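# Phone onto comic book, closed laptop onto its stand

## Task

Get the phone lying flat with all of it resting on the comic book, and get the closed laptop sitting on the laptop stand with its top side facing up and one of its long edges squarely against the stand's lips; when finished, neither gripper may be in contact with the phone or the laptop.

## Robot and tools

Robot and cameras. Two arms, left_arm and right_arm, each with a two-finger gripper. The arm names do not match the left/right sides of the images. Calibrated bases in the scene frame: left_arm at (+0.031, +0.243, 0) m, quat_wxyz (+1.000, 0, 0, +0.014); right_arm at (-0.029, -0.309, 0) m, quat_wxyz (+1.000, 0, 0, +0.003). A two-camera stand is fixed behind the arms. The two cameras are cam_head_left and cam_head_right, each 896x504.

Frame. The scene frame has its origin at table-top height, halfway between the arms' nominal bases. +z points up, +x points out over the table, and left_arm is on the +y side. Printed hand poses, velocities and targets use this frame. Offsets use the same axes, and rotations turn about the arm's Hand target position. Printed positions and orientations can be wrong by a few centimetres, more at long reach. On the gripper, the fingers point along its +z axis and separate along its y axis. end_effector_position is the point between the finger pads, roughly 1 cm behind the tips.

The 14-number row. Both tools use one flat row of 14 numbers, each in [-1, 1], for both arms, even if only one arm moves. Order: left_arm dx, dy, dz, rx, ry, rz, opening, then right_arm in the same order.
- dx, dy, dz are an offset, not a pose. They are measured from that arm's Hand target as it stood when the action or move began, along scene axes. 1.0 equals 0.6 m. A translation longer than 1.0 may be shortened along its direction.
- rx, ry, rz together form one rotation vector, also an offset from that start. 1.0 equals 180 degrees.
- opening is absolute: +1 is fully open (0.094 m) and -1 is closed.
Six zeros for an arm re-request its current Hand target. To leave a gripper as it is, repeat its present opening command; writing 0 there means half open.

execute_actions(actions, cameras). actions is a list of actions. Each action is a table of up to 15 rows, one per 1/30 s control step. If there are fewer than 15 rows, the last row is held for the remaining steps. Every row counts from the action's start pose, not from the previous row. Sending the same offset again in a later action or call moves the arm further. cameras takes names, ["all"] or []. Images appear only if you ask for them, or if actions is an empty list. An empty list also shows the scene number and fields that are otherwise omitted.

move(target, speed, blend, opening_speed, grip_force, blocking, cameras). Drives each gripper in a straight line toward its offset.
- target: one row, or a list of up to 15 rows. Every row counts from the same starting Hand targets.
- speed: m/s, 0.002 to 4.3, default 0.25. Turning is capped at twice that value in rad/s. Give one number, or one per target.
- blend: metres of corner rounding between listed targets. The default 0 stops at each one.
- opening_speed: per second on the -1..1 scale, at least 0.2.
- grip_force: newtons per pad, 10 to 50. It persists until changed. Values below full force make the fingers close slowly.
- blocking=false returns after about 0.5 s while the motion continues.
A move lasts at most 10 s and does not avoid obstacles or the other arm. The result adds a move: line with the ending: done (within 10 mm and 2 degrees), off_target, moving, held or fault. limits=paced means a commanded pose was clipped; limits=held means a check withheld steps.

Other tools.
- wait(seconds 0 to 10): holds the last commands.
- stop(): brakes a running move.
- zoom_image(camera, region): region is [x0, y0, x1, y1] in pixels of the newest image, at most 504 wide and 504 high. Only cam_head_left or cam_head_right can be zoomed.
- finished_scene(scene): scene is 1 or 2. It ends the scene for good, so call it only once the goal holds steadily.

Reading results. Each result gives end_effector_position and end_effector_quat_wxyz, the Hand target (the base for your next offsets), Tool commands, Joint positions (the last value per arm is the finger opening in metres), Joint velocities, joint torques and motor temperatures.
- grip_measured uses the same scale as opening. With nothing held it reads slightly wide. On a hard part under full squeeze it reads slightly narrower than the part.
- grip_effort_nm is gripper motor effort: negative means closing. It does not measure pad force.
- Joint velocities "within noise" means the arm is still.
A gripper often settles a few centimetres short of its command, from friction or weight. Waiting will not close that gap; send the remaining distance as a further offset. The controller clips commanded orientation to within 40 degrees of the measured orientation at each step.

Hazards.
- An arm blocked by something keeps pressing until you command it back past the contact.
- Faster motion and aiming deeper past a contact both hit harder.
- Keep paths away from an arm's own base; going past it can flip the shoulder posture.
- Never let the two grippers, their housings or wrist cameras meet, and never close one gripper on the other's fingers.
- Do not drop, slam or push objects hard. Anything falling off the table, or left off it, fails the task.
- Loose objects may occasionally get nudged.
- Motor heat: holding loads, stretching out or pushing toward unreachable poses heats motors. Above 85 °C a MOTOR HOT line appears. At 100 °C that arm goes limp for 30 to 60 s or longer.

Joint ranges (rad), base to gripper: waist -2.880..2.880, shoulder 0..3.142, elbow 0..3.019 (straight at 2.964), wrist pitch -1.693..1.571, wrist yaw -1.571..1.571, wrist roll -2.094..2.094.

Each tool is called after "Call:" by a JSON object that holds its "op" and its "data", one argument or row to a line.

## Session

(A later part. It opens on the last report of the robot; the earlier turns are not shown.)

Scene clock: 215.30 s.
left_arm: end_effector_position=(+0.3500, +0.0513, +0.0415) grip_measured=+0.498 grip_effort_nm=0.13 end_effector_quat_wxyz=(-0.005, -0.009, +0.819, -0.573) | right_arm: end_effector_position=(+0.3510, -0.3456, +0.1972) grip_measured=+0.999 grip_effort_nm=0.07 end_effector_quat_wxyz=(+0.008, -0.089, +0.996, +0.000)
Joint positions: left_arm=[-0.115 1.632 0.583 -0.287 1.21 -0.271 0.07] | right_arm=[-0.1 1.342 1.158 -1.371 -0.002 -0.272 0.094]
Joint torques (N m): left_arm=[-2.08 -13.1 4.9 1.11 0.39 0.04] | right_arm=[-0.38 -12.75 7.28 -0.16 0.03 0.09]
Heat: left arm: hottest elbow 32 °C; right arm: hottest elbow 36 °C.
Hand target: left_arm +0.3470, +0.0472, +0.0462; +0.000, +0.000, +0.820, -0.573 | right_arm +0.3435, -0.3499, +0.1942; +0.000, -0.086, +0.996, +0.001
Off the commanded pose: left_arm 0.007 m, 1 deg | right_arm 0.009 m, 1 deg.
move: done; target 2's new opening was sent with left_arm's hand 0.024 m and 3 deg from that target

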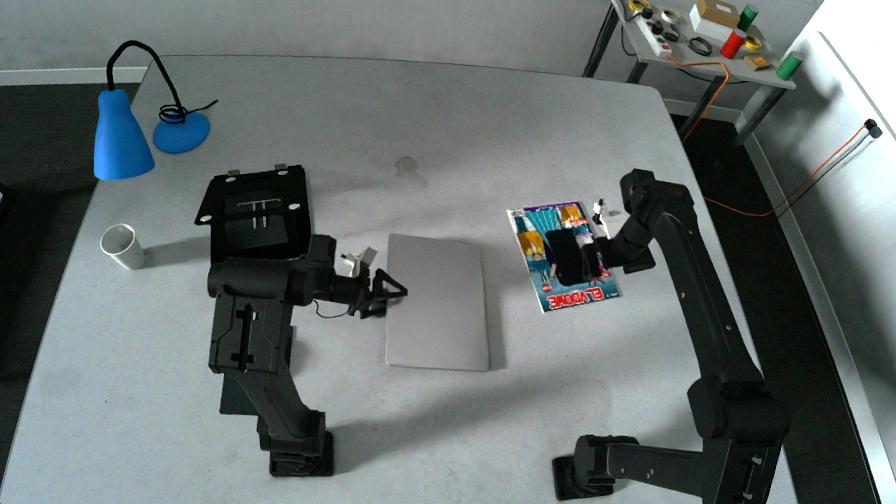

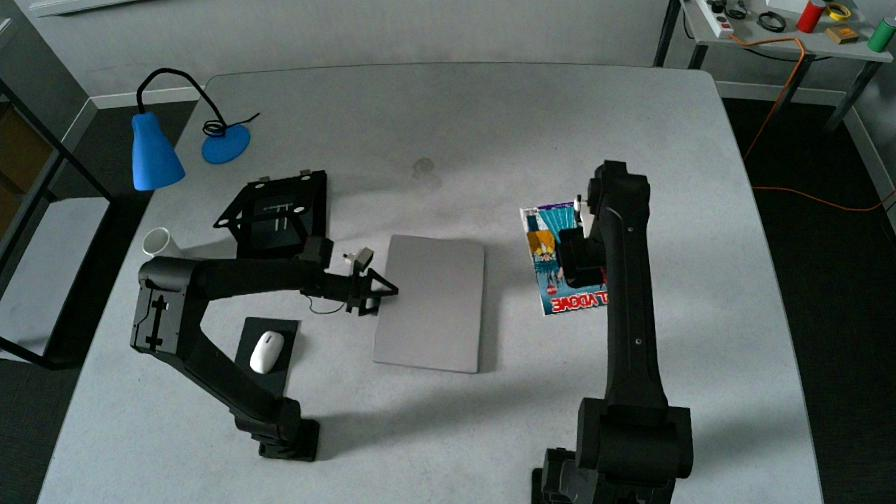

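Call:
{"op": "move", "data": {
  "target": [0,0,-0.008,0,0,0,-1,0,0,0,0,0,0,1],
  "opening_speed": 0.4,
  "cameras": ["cam_head_left"]
}}

Call:
{"op": "zoom_image", "data": {
  "camera": "cam_head_left",
  "region": [320, 220, 500, 390]
}}

Scene clock: 222.70 s.
left_arm: end_effector_position=(+0.3523, +0.0509, +0.0422) grip_measured=-0.590 grip_effort_nm=-1.00 end_effector_quat_wxyz=(+0.004, -0.002, +0.818, -0.575) | right_arm: end_effector_position=(+0.3510, -0.3456, +0.1972) grip_measured=+0.999 grip_effort_nm=0.07 end_effector_quat_wxyz=(+0.008, -0.089, +0.996, +0.000)
Joint positions: left_arm=[-0.115 1.632 0.581 -0.26 1.212 -0.272 0.019] | right_arm=[-0.1 1.342 1.158 -1.371 -0.002 -0.272 0.094]
Joint torques (N m): left_arm=[-2.84 -12.28 4.82 1.1 0.32 -0.04] | right_arm=[-0.38 -12.75 7.28 -0.17 0.04 0.09]
Heat: left arm: hottest elbow 32 °C; right arm: hottest elbow 36 °C.
Hand target: left_arm +0.3469, +0.0472, +0.0413; +0.000, +0.000, +0.820, -0.573 | right_arm +0.3435, -0.3499, +0.1942; +0.000, -0.086, +0.996, +0.001
Off the commanded pose: left_arm 0.007 m, 1 deg | right_arm 0.009 m, 1 deg.
move: done
Images, in order (width x height): cam_head_left 896x504.

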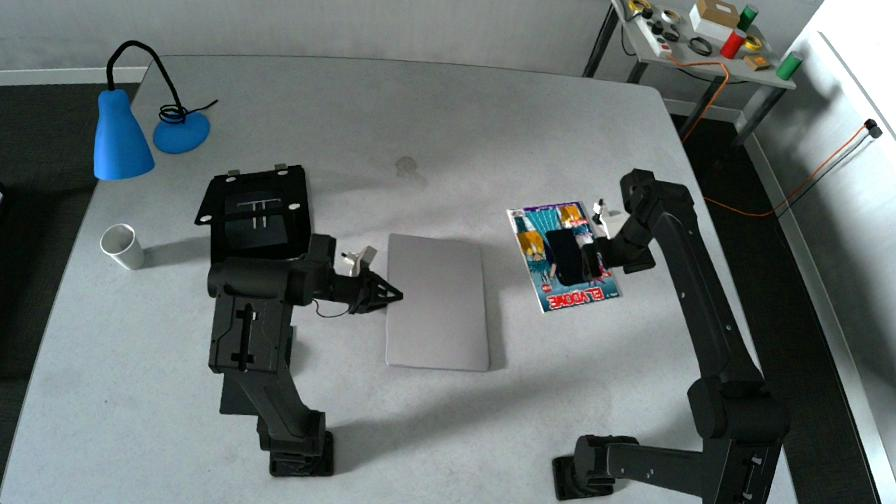

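Scaled by 2.800.

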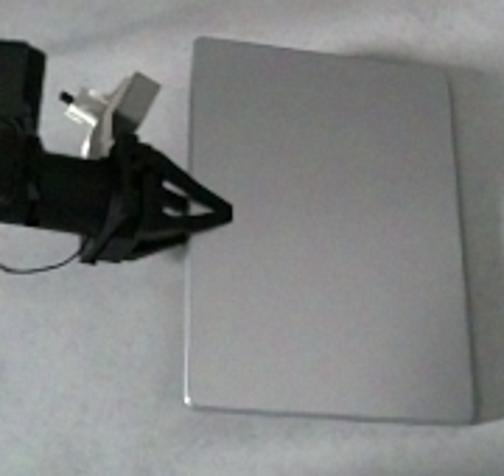

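Call:
{"op": "move", "data": {
  "target": [-0.04,0,0.3,0,0,0,-1,0,0,0,0,0,0,1],
  "speed": 0.12,
  "cameras": ["all"]
}}

Scene clock: 227.17 s.
left_arm: end_effector_position=(+0.2786, +0.0598, +0.1424) grip_measured=-0.634 grip_effort_nm=-1.01 end_effector_quat_wxyz=(-0.073, -0.061, +0.842, -0.530) | right_arm: end_effector_position=(+0.3510, -0.3456, +0.1972) grip_measured=+0.999 grip_effort_nm=0.07 end_effector_quat_wxyz=(+0.008, -0.089, +0.996, +0.000)
Joint positions: left_arm=[-0.127 1.176 0.576 -0.899 1.129 -0.287 0.017] | right_arm=[-0.1 1.342 1.158 -1.371 -0.002 -0.272 0.094]
Joint torques (N m): left_arm=[-1.67 -12.34 21.07 0.2 3.49 0.25] | right_arm=[-0.38 -12.69 7.23 -0.16 0.03 0.08]
Heat: left arm: hottest elbow 32 °C; right arm: hottest elbow 36 °C.
Hand target: left_arm +0.3229, +0.0471, +0.2214; +0.000, +0.000, +0.820, -0.573 | right_arm +0.3435, -0.3499, +0.1942; +0.000, -0.086, +0.996, +0.001
Off the commanded pose: left_arm 0.091 m, 12 deg | right_arm 0.009 m, 1 deg.
move: off_target (left_arm)

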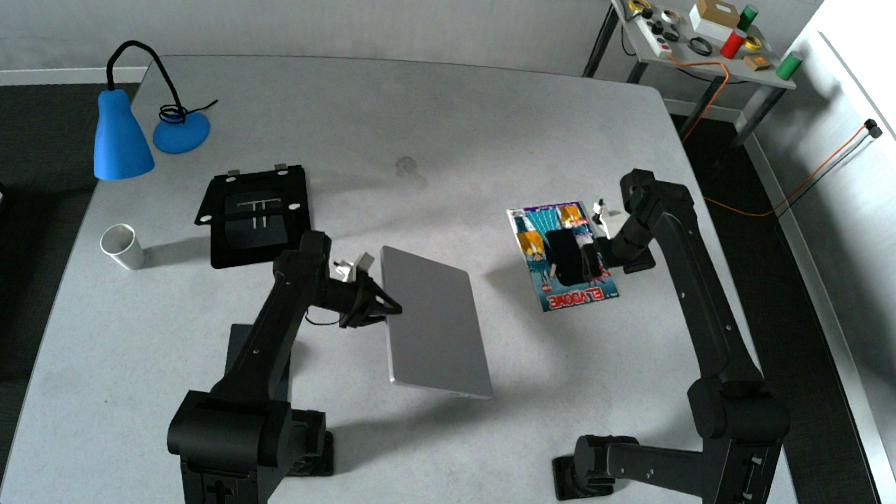

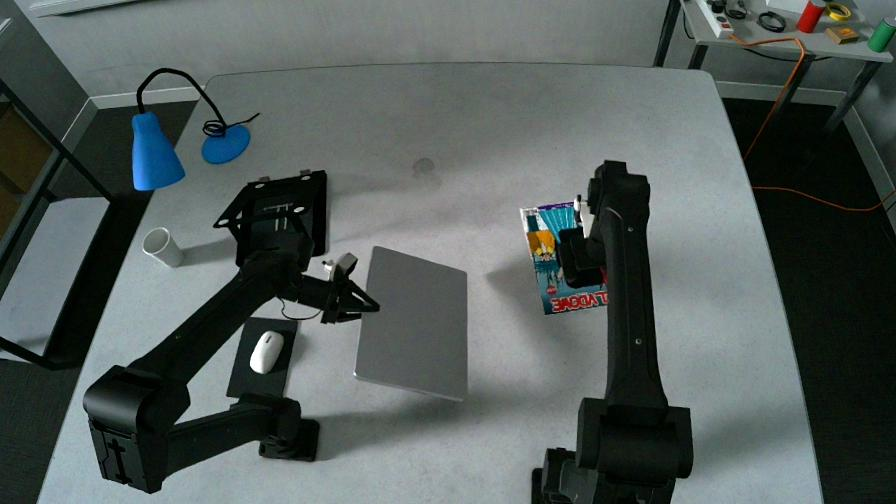

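Call:
{"op": "move", "data": {
  "target": [
    [-0.05,0.1,0.27,0,0,0.2,-1,0,0,0,0,0,0,1],
    [-0.1,0.47,0.33,0,0,0.5,-1,0,0,0,0,0,0,1]
  ],
  "speed": 0.15,
  "blend": [0.04,0],
  "cameras": ["all"]
}}

Call:
{"op": "zoom_image", "data": {
  "camera": "cam_head_left",
  "region": [160, 140, 400, 360]
}}

Call:
{"op": "zoom_image", "data": {
  "camera": "cam_head_right",
  "region": [160, 140, 400, 360]
}}

Scene clock: 236.47 s.
left_arm: end_effector_position=(+0.2507, +0.3213, +0.2878) grip_measured=-0.634 grip_effort_nm=-1.01 end_effector_quat_wxyz=(-0.288, +0.663, -0.566, +0.396) | right_arm: end_effector_position=(+0.3510, -0.3456, +0.1972) grip_measured=+0.999 grip_effort_nm=0.07 end_effector_quat_wxyz=(+0.008, -0.089, +0.996, +0.000)
Joint positions: left_arm=[0.873 0.383 0.642 -1.089 0.787 -1.146 0.017] | right_arm=[-0.1 1.342 1.158 -1.371 -0.002 -0.272 0.094]
Joint torques (N m): left_arm=[-0.56 -1.96 -25.74 3.33 2.21 0.18] | right_arm=[-0.32 -12.75 7.27 -0.17 0.03 0.09]
Motor temperatures (°C): left_arm=[23 26 36 24 34 24 28] | right_arm=[27 34 35 25 24 23 25]
Heat: left arm: hottest elbow 36 °C; right arm: hottest elbow 35 °C.
Hand target: left_arm +0.2629, +0.3291, +0.4194; -0.405, +0.580, -0.580, +0.405 | right_arm +0.3435, -0.3499, +0.1942; +0.000, -0.086, +0.996, +0.001
Off the commanded pose: left_arm 0.132 m, 17 deg | right_arm 0.009 m, 1 deg.
move: off_target (left_arm)

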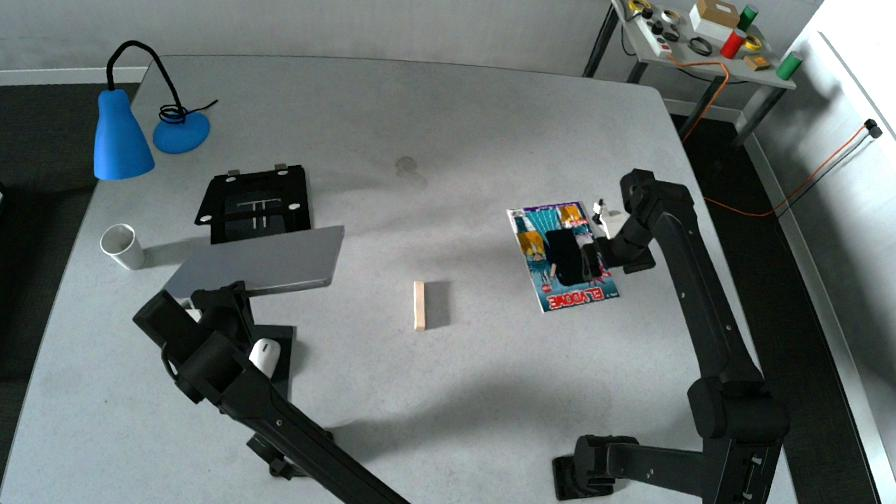

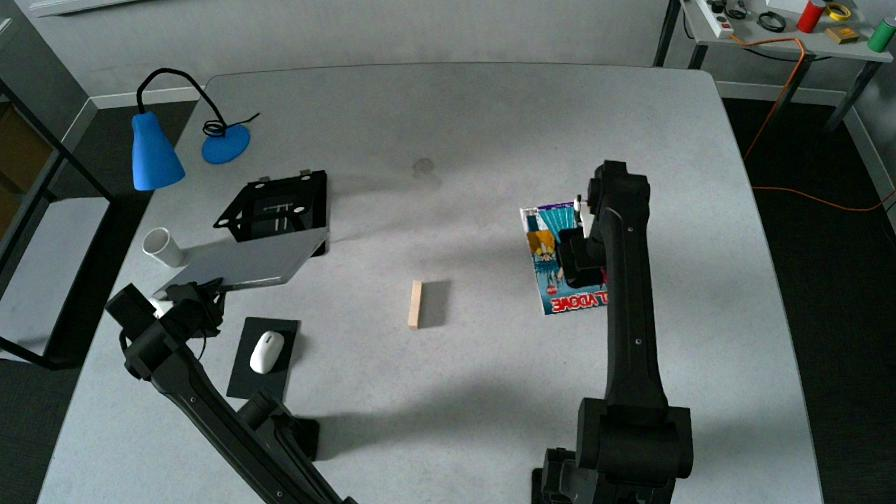

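Scaled by 2.100.

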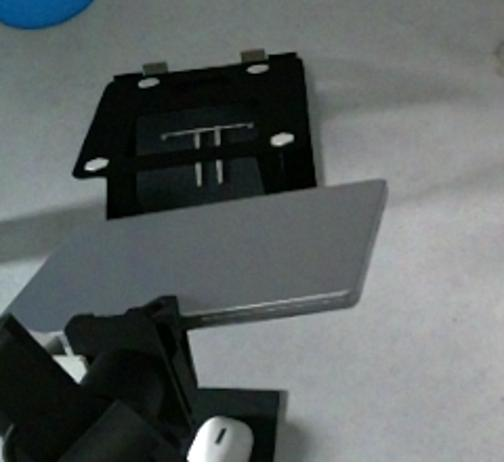

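Scaled by 2.100.

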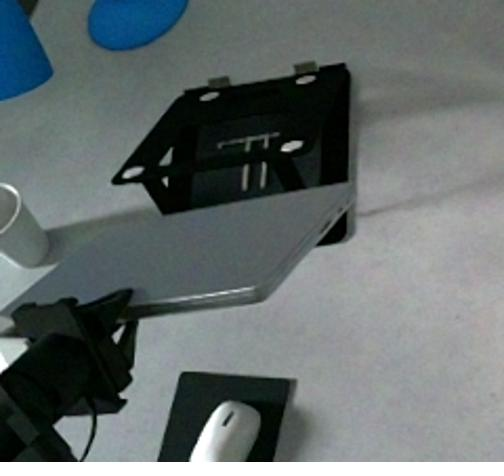

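Call:
{"op": "move", "data": {
  "target": [0.25,0.02,0,0.067,0.011,0.06,-1,0,0,0,0,0,0,1],
  "speed": 0.15,
  "cameras": ["all"]
}}

Call:
{"op": "zoom_image", "data": {
  "camera": "cam_head_left",
  "region": [160, 120, 400, 340]
}}

Call:
{"op": "zoom_image", "data": {
  "camera": "cam_head_right",
  "region": [160, 120, 400, 340]
}}

Scene clock: 267.20 s.
left_arm: end_effector_position=(+0.3431, +0.3279, +0.2414) grip_measured=-0.634 grip_effort_nm=-1.01 end_effector_quat_wxyz=(-0.343, +0.667, -0.630, +0.200) | right_arm: end_effector_position=(+0.3510, -0.3456, +0.1972) grip_measured=+0.999 grip_effort_nm=0.07 end_effector_quat_wxyz=(+0.008, -0.089, +0.996, +0.000)
Joint positions: left_arm=[0.227 0.648 0.642 -0.748 -0.022 -1.364 0.017] | right_arm=[-0.1 1.342 1.158 -1.371 -0.002 -0.272 0.094]
Joint torques (N m): left_arm=[-2.55 -6.95 -25.39 5.74 -0.16 0.14] | right_arm=[-0.26 -12.75 7.23 -0.16 0.04 0.09]
Motor temperatures (°C): left_arm=[23 26 49 24 37 24 29] | right_arm=[27 33 35 25 24 23 25]
Heat: left arm: hottest elbow 49 °C; right arm: hottest elbow 35 °C.
Hand target: left_arm +0.4130, +0.3411, +0.4195; -0.490, +0.593, -0.569, +0.292 | right_arm +0.3435, -0.3499, +0.1942; +0.000, -0.086, +0.996, +0.001
Off the commanded pose: left_arm 0.192 m, 23 deg | right_arm 0.009 m, 1 deg.
move: off_target (left_arm)

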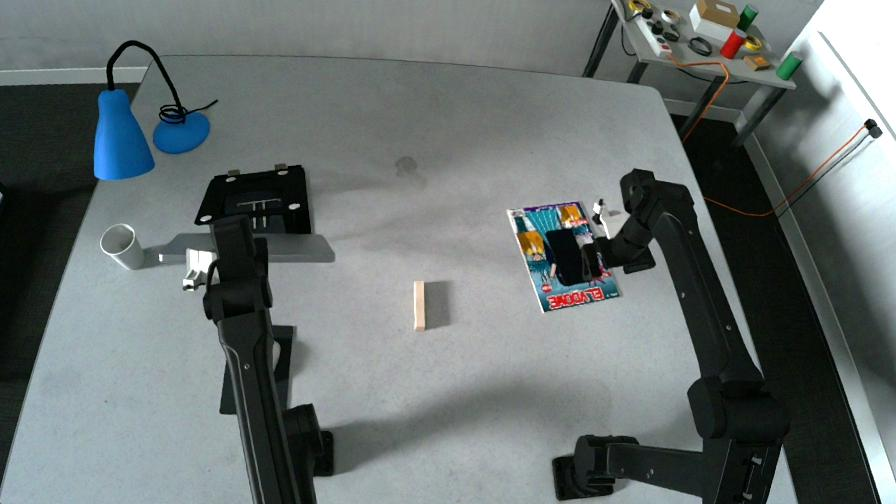

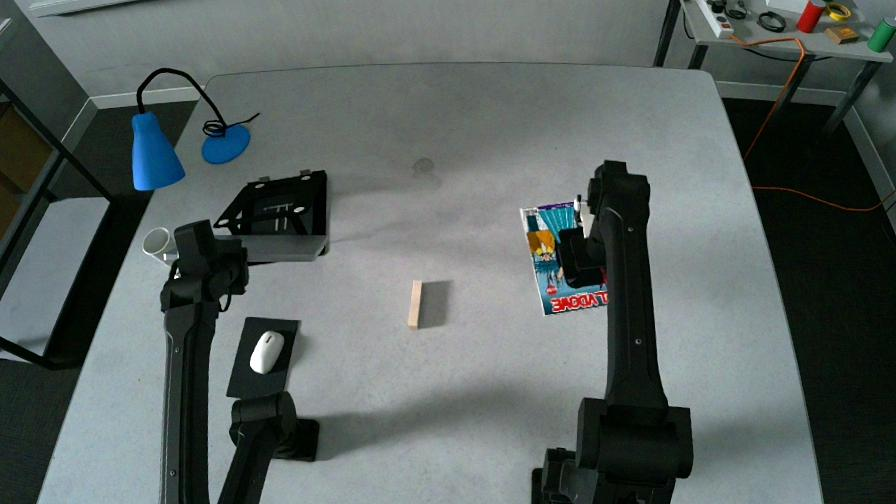

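Scaled by 2.100.

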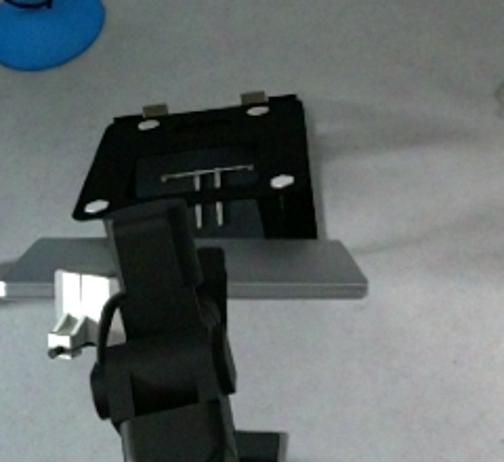

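Scaled by 2.100.

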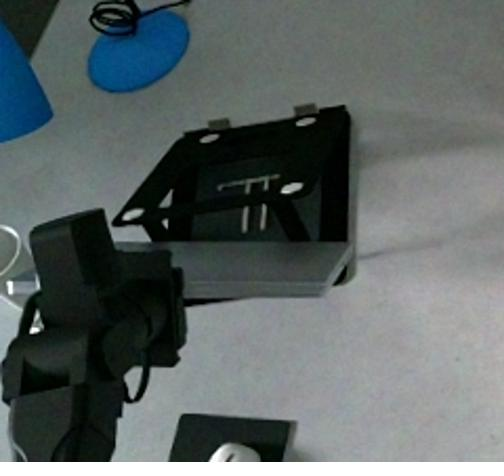

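Call:
{"op": "move", "data": {
  "target": [0.15,0.02,0.12,-0.036,-0.083,0.028,-1,0,0,0,0,0,0,1],
  "speed": 0.15,
  "cameras": ["all"]
}}

Call:
{"op": "zoom_image", "data": {
  "camera": "cam_head_left",
  "region": [160, 120, 400, 340]
}}

Call:
{"op": "zoom_image", "data": {
  "camera": "cam_head_right",
  "region": [160, 120, 400, 340]
}}

Scene clock: 277.07 s.
left_arm: end_effector_position=(+0.3956, +0.3316, +0.2482) grip_measured=-0.634 grip_effort_nm=-1.00 end_effector_quat_wxyz=(-0.380, +0.696, -0.558, +0.243) | right_arm: end_effector_position=(+0.3510, -0.3456, +0.1972) grip_measured=+0.999 grip_effort_nm=0.07 end_effector_quat_wxyz=(+0.008, -0.089, +0.996, +0.000)
Joint positions: left_arm=[0.161 0.772 0.647 -0.515 -0.109 -1.546 0.017] | right_arm=[-0.1 1.342 1.158 -1.371 -0.002 -0.272 0.094]
Joint torques (N m): left_arm=[-2.2 -9.35 -25.26 7.06 -0.74 -0.09] | right_arm=[-0.26 -12.75 7.27 -0.14 0.03 0.09]
Motor temperatures (°C): left_arm=[23 26 54 25 34 24 29] | right_arm=[27 33 35 25 24 23 25]
Heat: left arm: hottest elbow 54 °C; right arm: hottest elbow 35 °C.
Hand target: left_arm +0.5030, +0.3531, +0.4913; -0.538, +0.601, -0.457, +0.376 | right_arm +0.3435, -0.3499, +0.1942; +0.000, -0.086, +0.996, +0.001
Off the commanded pose: left_arm 0.267 m, 29 deg | right_arm 0.009 m, 1 deg.
move: off_target (left_arm)

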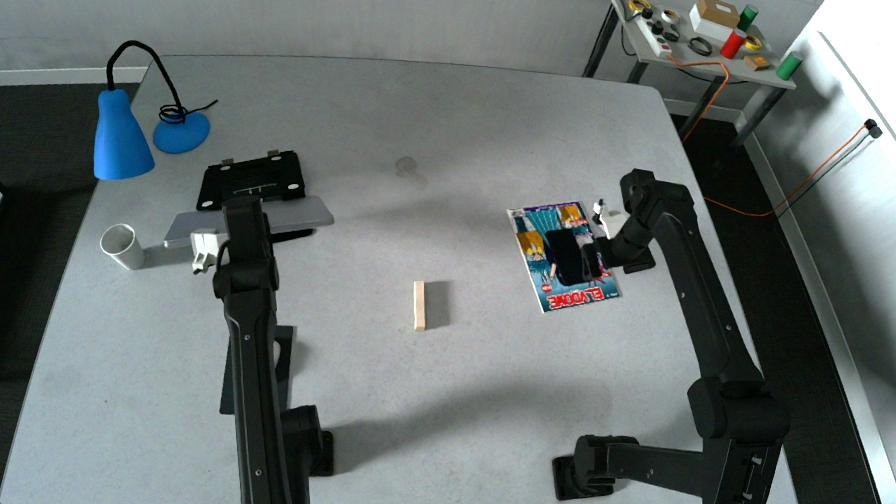

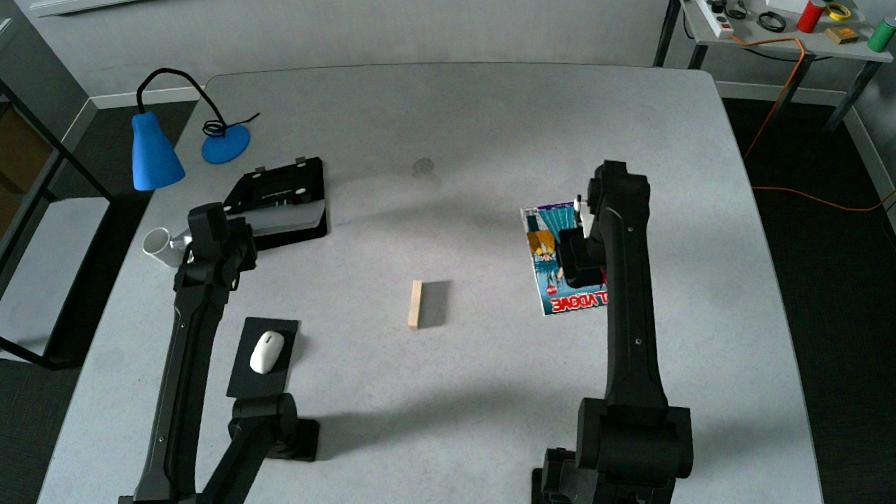

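Scaled by 2.100.

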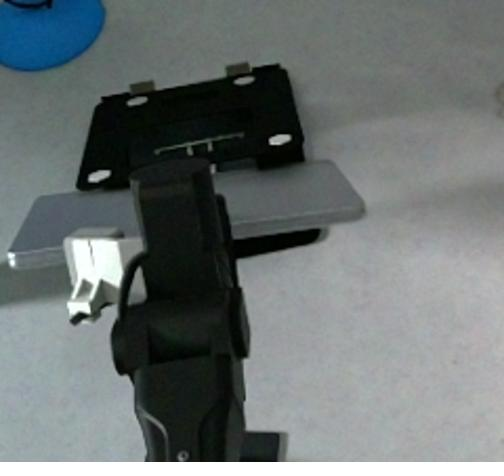

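Scaled by 2.100.

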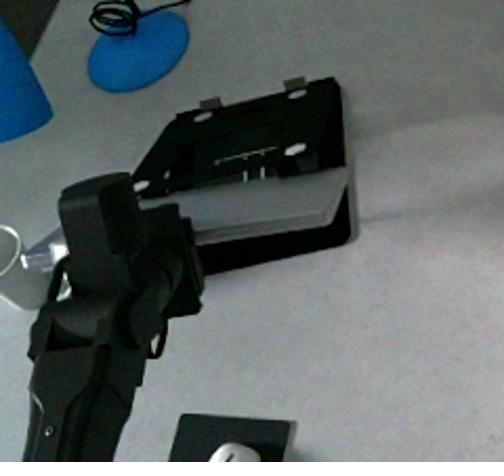

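Call:
{"op": "move", "data": {
  "target": [
    [-0.2,-0.02,0,0,0,0,-1,0,0,0,0,0,0,1],
    [-0.2,-0.02,0,-0.127,0.35,0.015,-1,0,0,0,0,0,0,1]
  ],
  "speed": 0.25,
  "blend": [0.03,0],
  "cameras": ["all"]
}}

Scene clock: 298.50 s.
left_arm: end_effector_position=(+0.3767, +0.3335, +0.3944) grip_measured=-0.635 grip_effort_nm=-1.01 end_effector_quat_wxyz=(-0.098, +0.800, -0.588, +0.068) | right_arm: end_effector_position=(+0.3510, -0.3456, +0.1972) grip_measured=+0.999 grip_effort_nm=0.07 end_effector_quat_wxyz=(+0.008, -0.089, +0.996, +0.000)
Joint positions: left_arm=[0.219 1.178 1.523 -1.677 -0.02 -1.625 0.017] | right_arm=[-0.1 1.342 1.158 -1.371 -0.002 -0.272 0.094]
Joint torques (N m): left_arm=[-0.15 -13.92 26.3 0.39 -0.08 -0.03] | right_arm=[-0.26 -12.75 7.27 -0.14 0.04 0.09]
Motor temperatures (°C): left_arm=[23 25 68 26 32 24 29] | right_arm=[27 33 35 25 24 23 25]
Heat: left arm: hottest elbow 68 °C; right arm: hottest elbow 35 °C.
Hand target: left_arm +0.3830, +0.3411, +0.4915; -0.107, +0.807, -0.575, +0.076 | right_arm +0.3435, -0.3499, +0.1942; +0.000, -0.086, +0.996, +0.001
Off the commanded pose: left_arm 0.097 m, 2 deg | right_arm 0.009 m, 1 deg.
joint sent to its limit (left arm) — joint 4 (wrist pitch), lower limit. The joint targets are off in position and orientation.
move: off_target (left_arm); blend cut to 0.018 m at target 1

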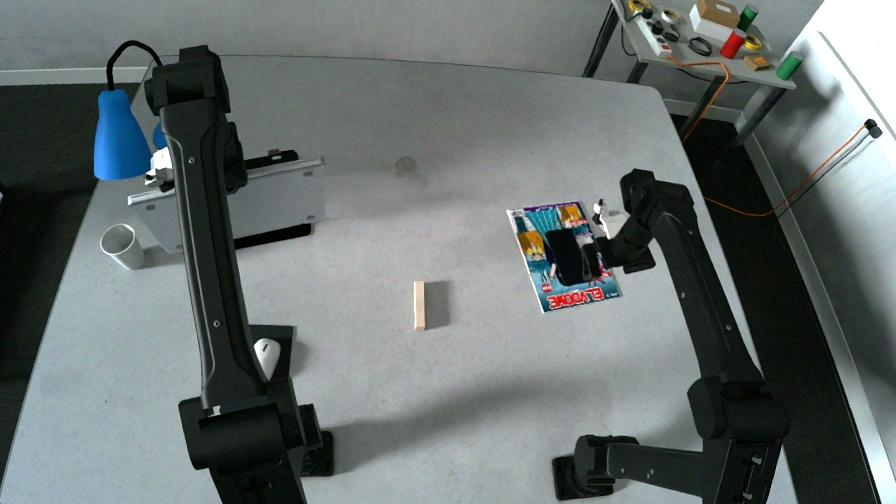

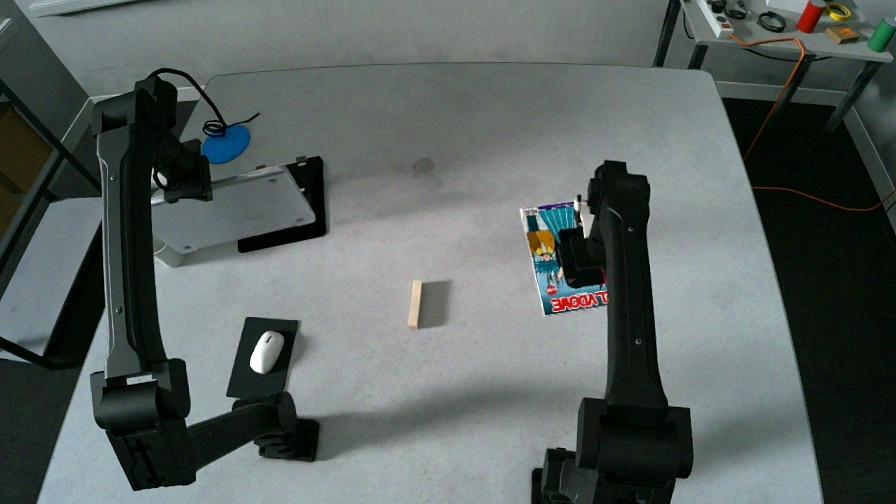

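Call:
{"op": "move", "data": {
  "target": [0.48,0.12,0.03,0,0,0,-1,0,0,0,0,0,0,1],
  "speed": 0.25,
  "cameras": ["all"]
}}

Scene clock: 303.50 s.
left_arm: end_effector_position=(+0.6768, +0.4095, +0.3467) grip_measured=-0.635 grip_effort_nm=-1.01 end_effector_quat_wxyz=(-0.112, +0.800, -0.584, +0.079) | right_arm: end_effector_position=(+0.3510, -0.3456, +0.1972) grip_measured=+0.999 grip_effort_nm=0.07 end_effector_quat_wxyz=(+0.008, -0.089, +0.996, +0.000)
Joint positions: left_arm=[0.219 2.014 2.394 -1.677 -0.02 -1.631 0.017] | right_arm=[-0.1 1.342 1.158 -1.371 -0.002 -0.272 0.094]
Joint torques (N m): left_arm=[-1.14 -32.44 26.43 0.7 -0.1 -0.1] | right_arm=[-0.32 -12.69 7.27 -0.17 0.04 0.08]
Motor temperatures (°C): left_arm=[23 26 68 25 31 24 29] | right_arm=[27 33 35 25 24 23 25]
Heat: left arm: hottest elbow 68 °C; right arm: hottest elbow 35 °C.
Hand target: left_arm +0.6711, +0.4131, +0.5092; -0.107, +0.807, -0.575, +0.076 | right_arm +0.3435, -0.3499, +0.1942; +0.000, -0.086, +0.996, +0.001
Off the commanded pose: left_arm 0.163 m, 1 deg | right_arm 0.009 m, 1 deg.
joint sent to its limit (left arm) — joint 4 (wrist pitch), lower limit. The joint targets are off in position and orientation.
move: off_target (left_arm)

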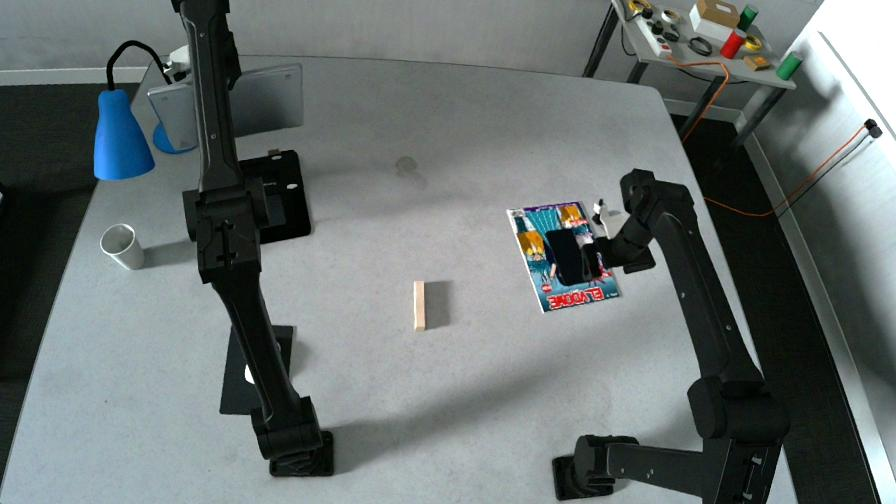

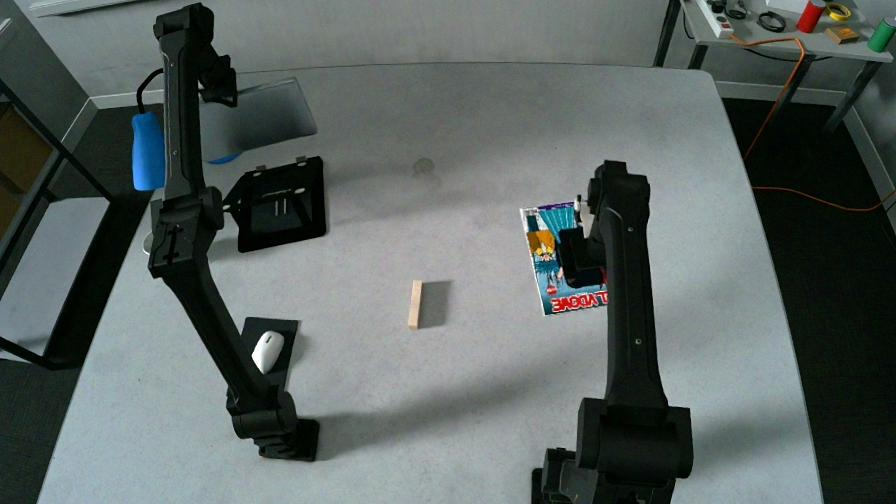

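Call:
{"op": "move", "data": {
  "target": [0.0,0,-0.16,0.017,-0.053,0,-1,0,0,0,0,0,0,1],
  "speed": 0.12,
  "cameras": ["all"]
}}

Call:
{"op": "zoom_image", "data": {
  "camera": "cam_head_right",
  "region": [160, 60, 400, 280]
}}

Call:
{"op": "zoom_image", "data": {
  "camera": "cam_head_left",
  "region": [140, 60, 380, 280]
}}

Scene clock: 315.60 s.
left_arm: end_effector_position=(+0.6746, +0.4098, +0.3180) grip_measured=-0.635 grip_effort_nm=-1.01 end_effector_quat_wxyz=(-0.099, +0.804, -0.582, +0.067) | right_arm: end_effector_position=(+0.3510, -0.3456, +0.1972) grip_measured=+0.999 grip_effort_nm=0.07 end_effector_quat_wxyz=(+0.008, -0.089, +0.996, +0.000)
Joint positions: left_arm=[0.219 2.001 2.301 -1.631 -0.025 -1.637 0.017] | right_arm=[-0.1 1.342 1.158 -1.371 -0.002 -0.272 0.094]
Joint torques (N m): left_arm=[-1.38 -30.74 14.97 2.24 -0.28 -0.08] | right_arm=[-0.38 -12.75 7.27 -0.16 0.04 0.09]
Motor temperatures (°C): left_arm=[23 30 69 25 31 24 29] | right_arm=[27 33 35 25 24 23 25]
Heat: left arm: hottest elbow 69 °C; right arm: hottest elbow 35 °C.
Hand target: left_arm +0.6711, +0.4131, +0.4132; -0.175, +0.795, -0.566, +0.128 | right_arm +0.3435, -0.3499, +0.1942; +0.000, -0.086, +0.996, +0.001
Off the commanded pose: left_arm 0.095 m, 11 deg | right_arm 0.009 m, 1 deg.
move: off_target (left_arm)

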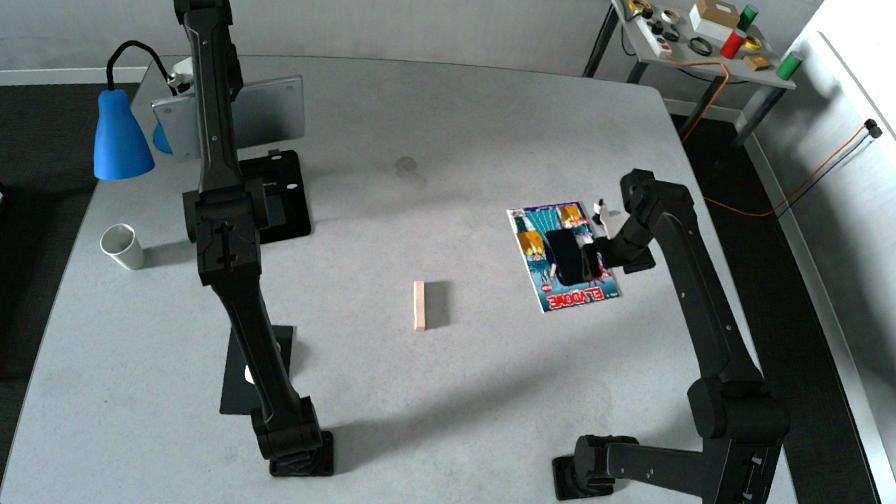

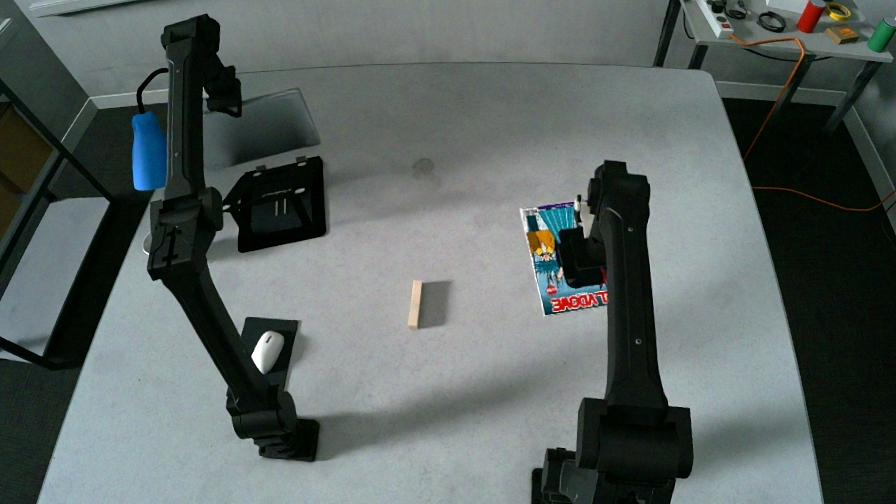

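Scaled by 2.100.

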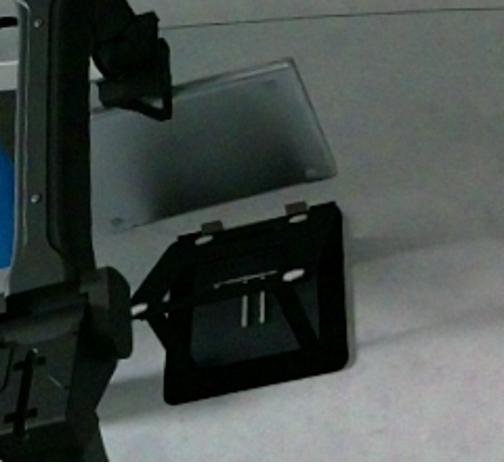

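Scaled by 2.100.

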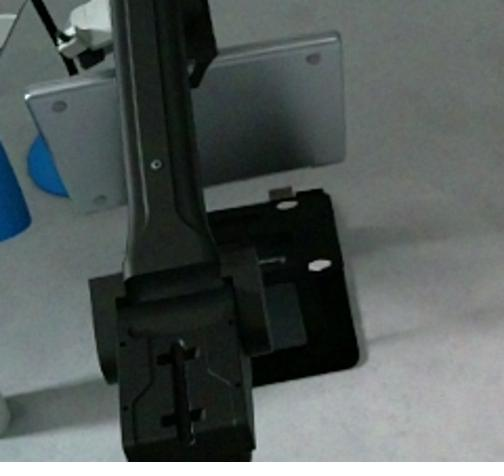

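Call:
{"op": "move", "data": {
  "target": [0.058,0.025,-0.125,0.02,-0.062,0,-1,0,0,0,0,0,0,1],
  "speed": 0.12,
  "cameras": ["all"]
}}

Call:
{"op": "zoom_image", "data": {
  "camera": "cam_head_right",
  "region": [160, 60, 400, 280]
}}

Call:
{"op": "zoom_image", "data": {
  "camera": "cam_head_left",
  "region": [140, 60, 380, 280]
}}

Scene clock: 322.03 s.
left_arm: end_effector_position=(+0.6938, +0.4170, +0.2163) grip_measured=-0.635 grip_effort_nm=-1.01 end_effector_quat_wxyz=(-0.162, +0.794, -0.576, +0.111) | right_arm: end_effector_position=(+0.3510, -0.3456, +0.1972) grip_measured=+0.999 grip_effort_nm=0.07 end_effector_quat_wxyz=(+0.008, -0.089, +0.996, +0.000)
Joint positions: left_arm=[0.22 1.902 1.845 -1.121 -0.036 -1.631 0.017] | right_arm=[-0.1 1.342 1.158 -1.371 -0.002 -0.272 0.094]
Joint torques (N m): left_arm=[-0.26 -33.73 15.28 3.23 -0.2 -0.01] | right_arm=[-0.26 -12.81 7.27 -0.17 0.04 0.08]
Motor temperatures (°C): left_arm=[23 30 67 25 30 24 29] | right_arm=[27 33 35 25 24 23 25]
Heat: left arm: hottest elbow 67 °C; right arm: hottest elbow 35 °C.
Hand target: left_arm +0.7057, +0.4283, +0.3382; -0.255, +0.773, -0.550, +0.186 | right_arm +0.3435, -0.3499, +0.1942; +0.000, -0.086, +0.996, +0.001
Off the commanded pose: left_arm 0.123 m, 14 deg | right_arm 0.009 m, 1 deg.
move: off_target (left_arm)

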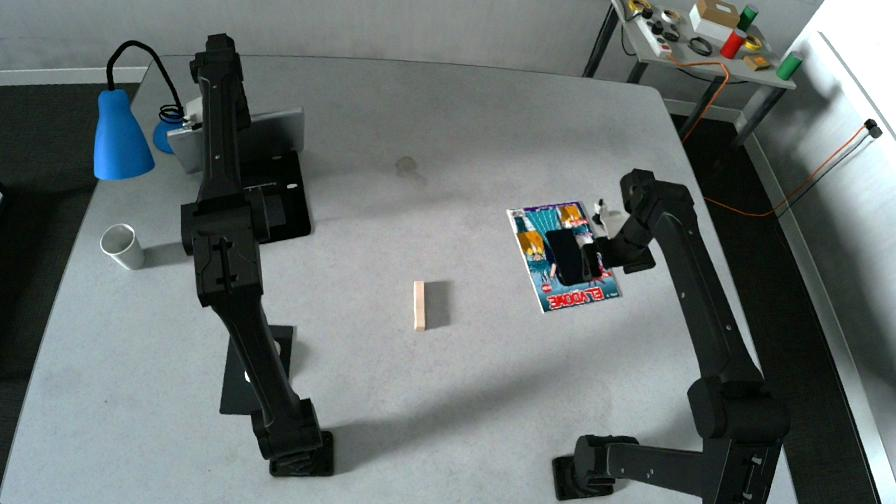

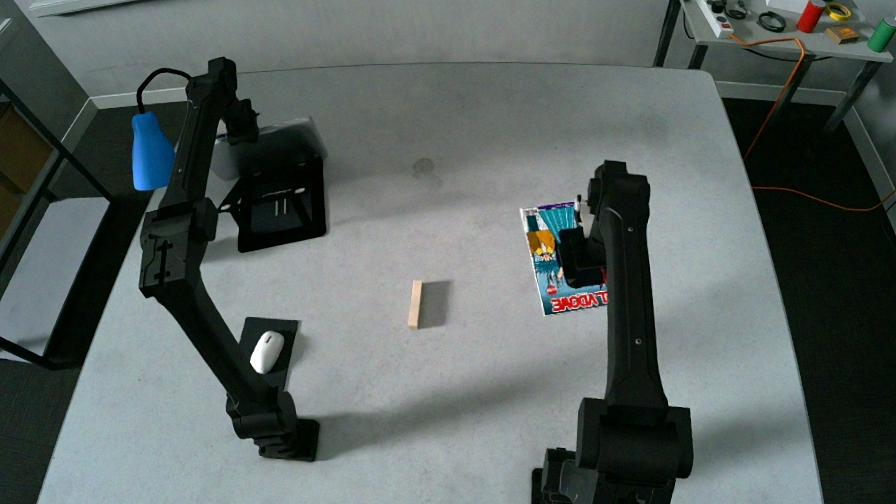

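Scaled by 2.100.

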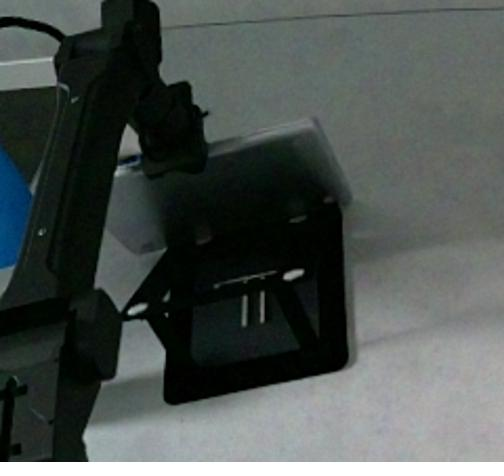

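Scaled by 2.100.

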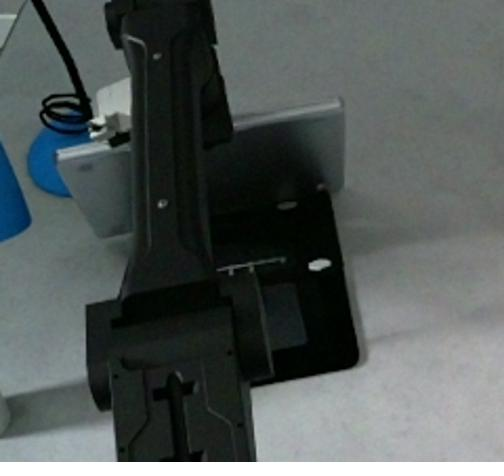

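Call:
{"op": "move", "data": {
  "target": [
    [-0.06,-0.02,0.06,0,0,0,-1,0,0,0,0,0,0,1],
    [-0.125,-0.035,0.06,0.033,-0.1,0,-1,0,0,0,0,0,0,1]
  ],
  "speed": 0.12,
  "blend": [0.02,0],
  "cameras": ["all"]
}}

Call:
{"op": "zoom_image", "data": {
  "camera": "cam_head_right",
  "region": [160, 60, 400, 280]
}}

Call:
{"op": "zoom_image", "data": {
  "camera": "cam_head_left",
  "region": [140, 60, 380, 280]
}}

Scene clock: 330.30 s.
left_arm: end_effector_position=(+0.6103, +0.3985, +0.2312) grip_measured=-0.635 grip_effort_nm=-1.01 end_effector_quat_wxyz=(-0.263, +0.769, -0.552, +0.186) | right_arm: end_effector_position=(+0.3510, -0.3456, +0.1972) grip_measured=+0.999 grip_effort_nm=0.07 end_effector_quat_wxyz=(+0.008, -0.089, +0.996, +0.000)
Joint positions: left_arm=[0.22 1.536 1.315 -0.695 -0.052 -1.631 0.017] | right_arm=[-0.1 1.342 1.158 -1.371 -0.002 -0.272 0.094]
Joint torques (N m): left_arm=[-0.79 -28.22 17.33 4.81 -0.32 0.17] | right_arm=[-0.32 -12.81 7.28 -0.17 0.03 0.09]
Motor temperatures (°C): left_arm=[23 33 64 25 30 24 29] | right_arm=[27 33 35 25 24 23 25]
Heat: left arm: hottest elbow 64 °C; right arm: hottest elbow 35 °C.
Hand target: left_arm +0.6308, +0.4073, +0.3742; -0.377, +0.720, -0.512, +0.276 | right_arm +0.3435, -0.3499, +0.1942; +0.000, -0.086, +0.996, +0.001
Off the commanded pose: left_arm 0.145 m, 18 deg | right_arm 0.009 m, 1 deg.
move: off_target (left_arm)

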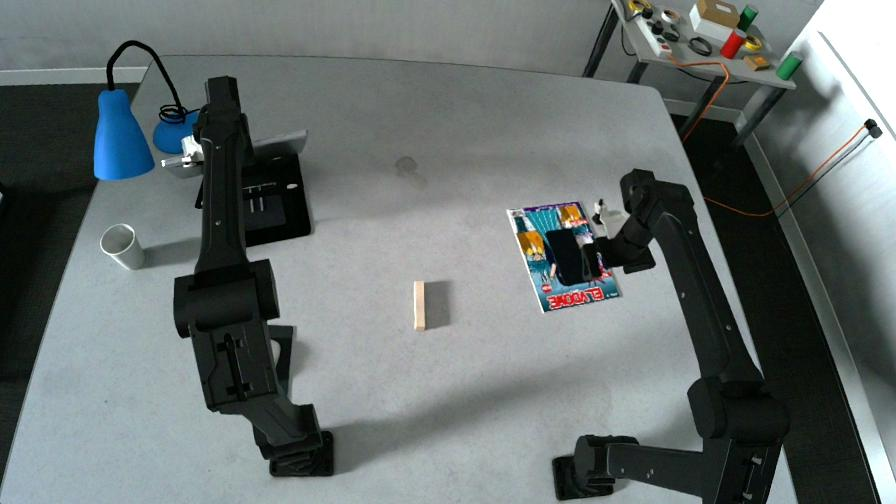

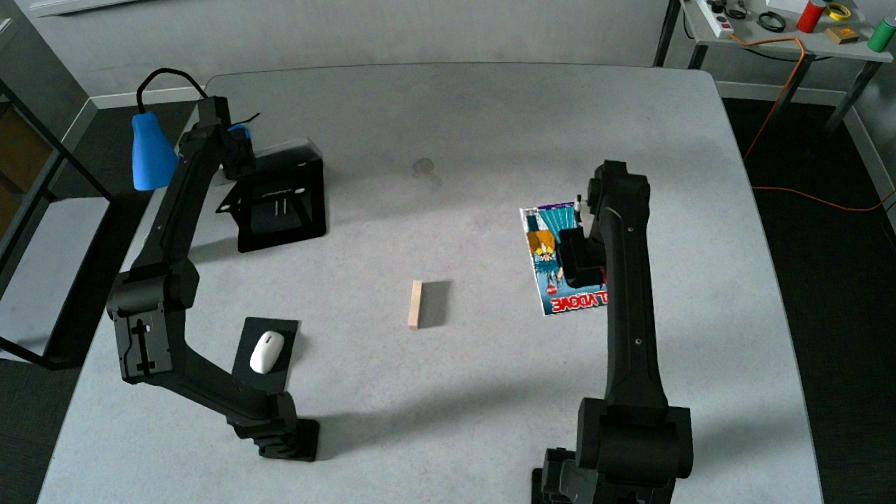

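Scaled by 2.100.

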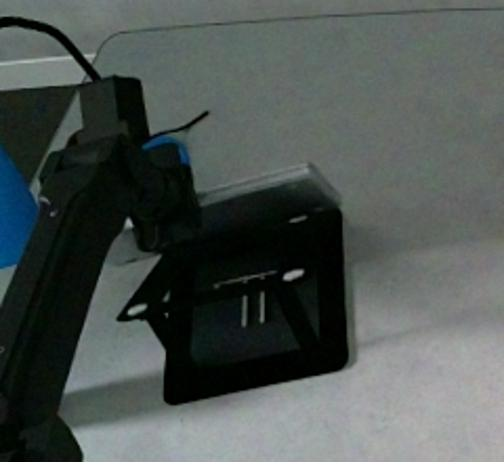

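Scaled by 2.100.

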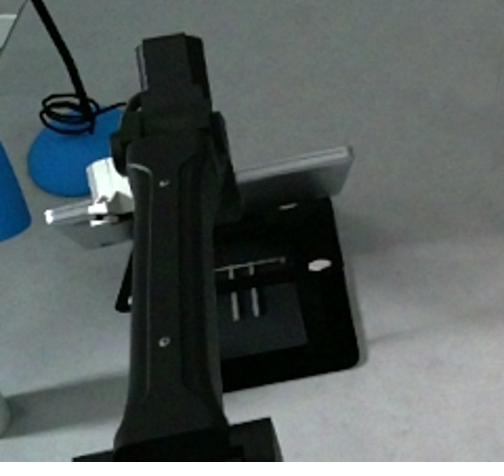

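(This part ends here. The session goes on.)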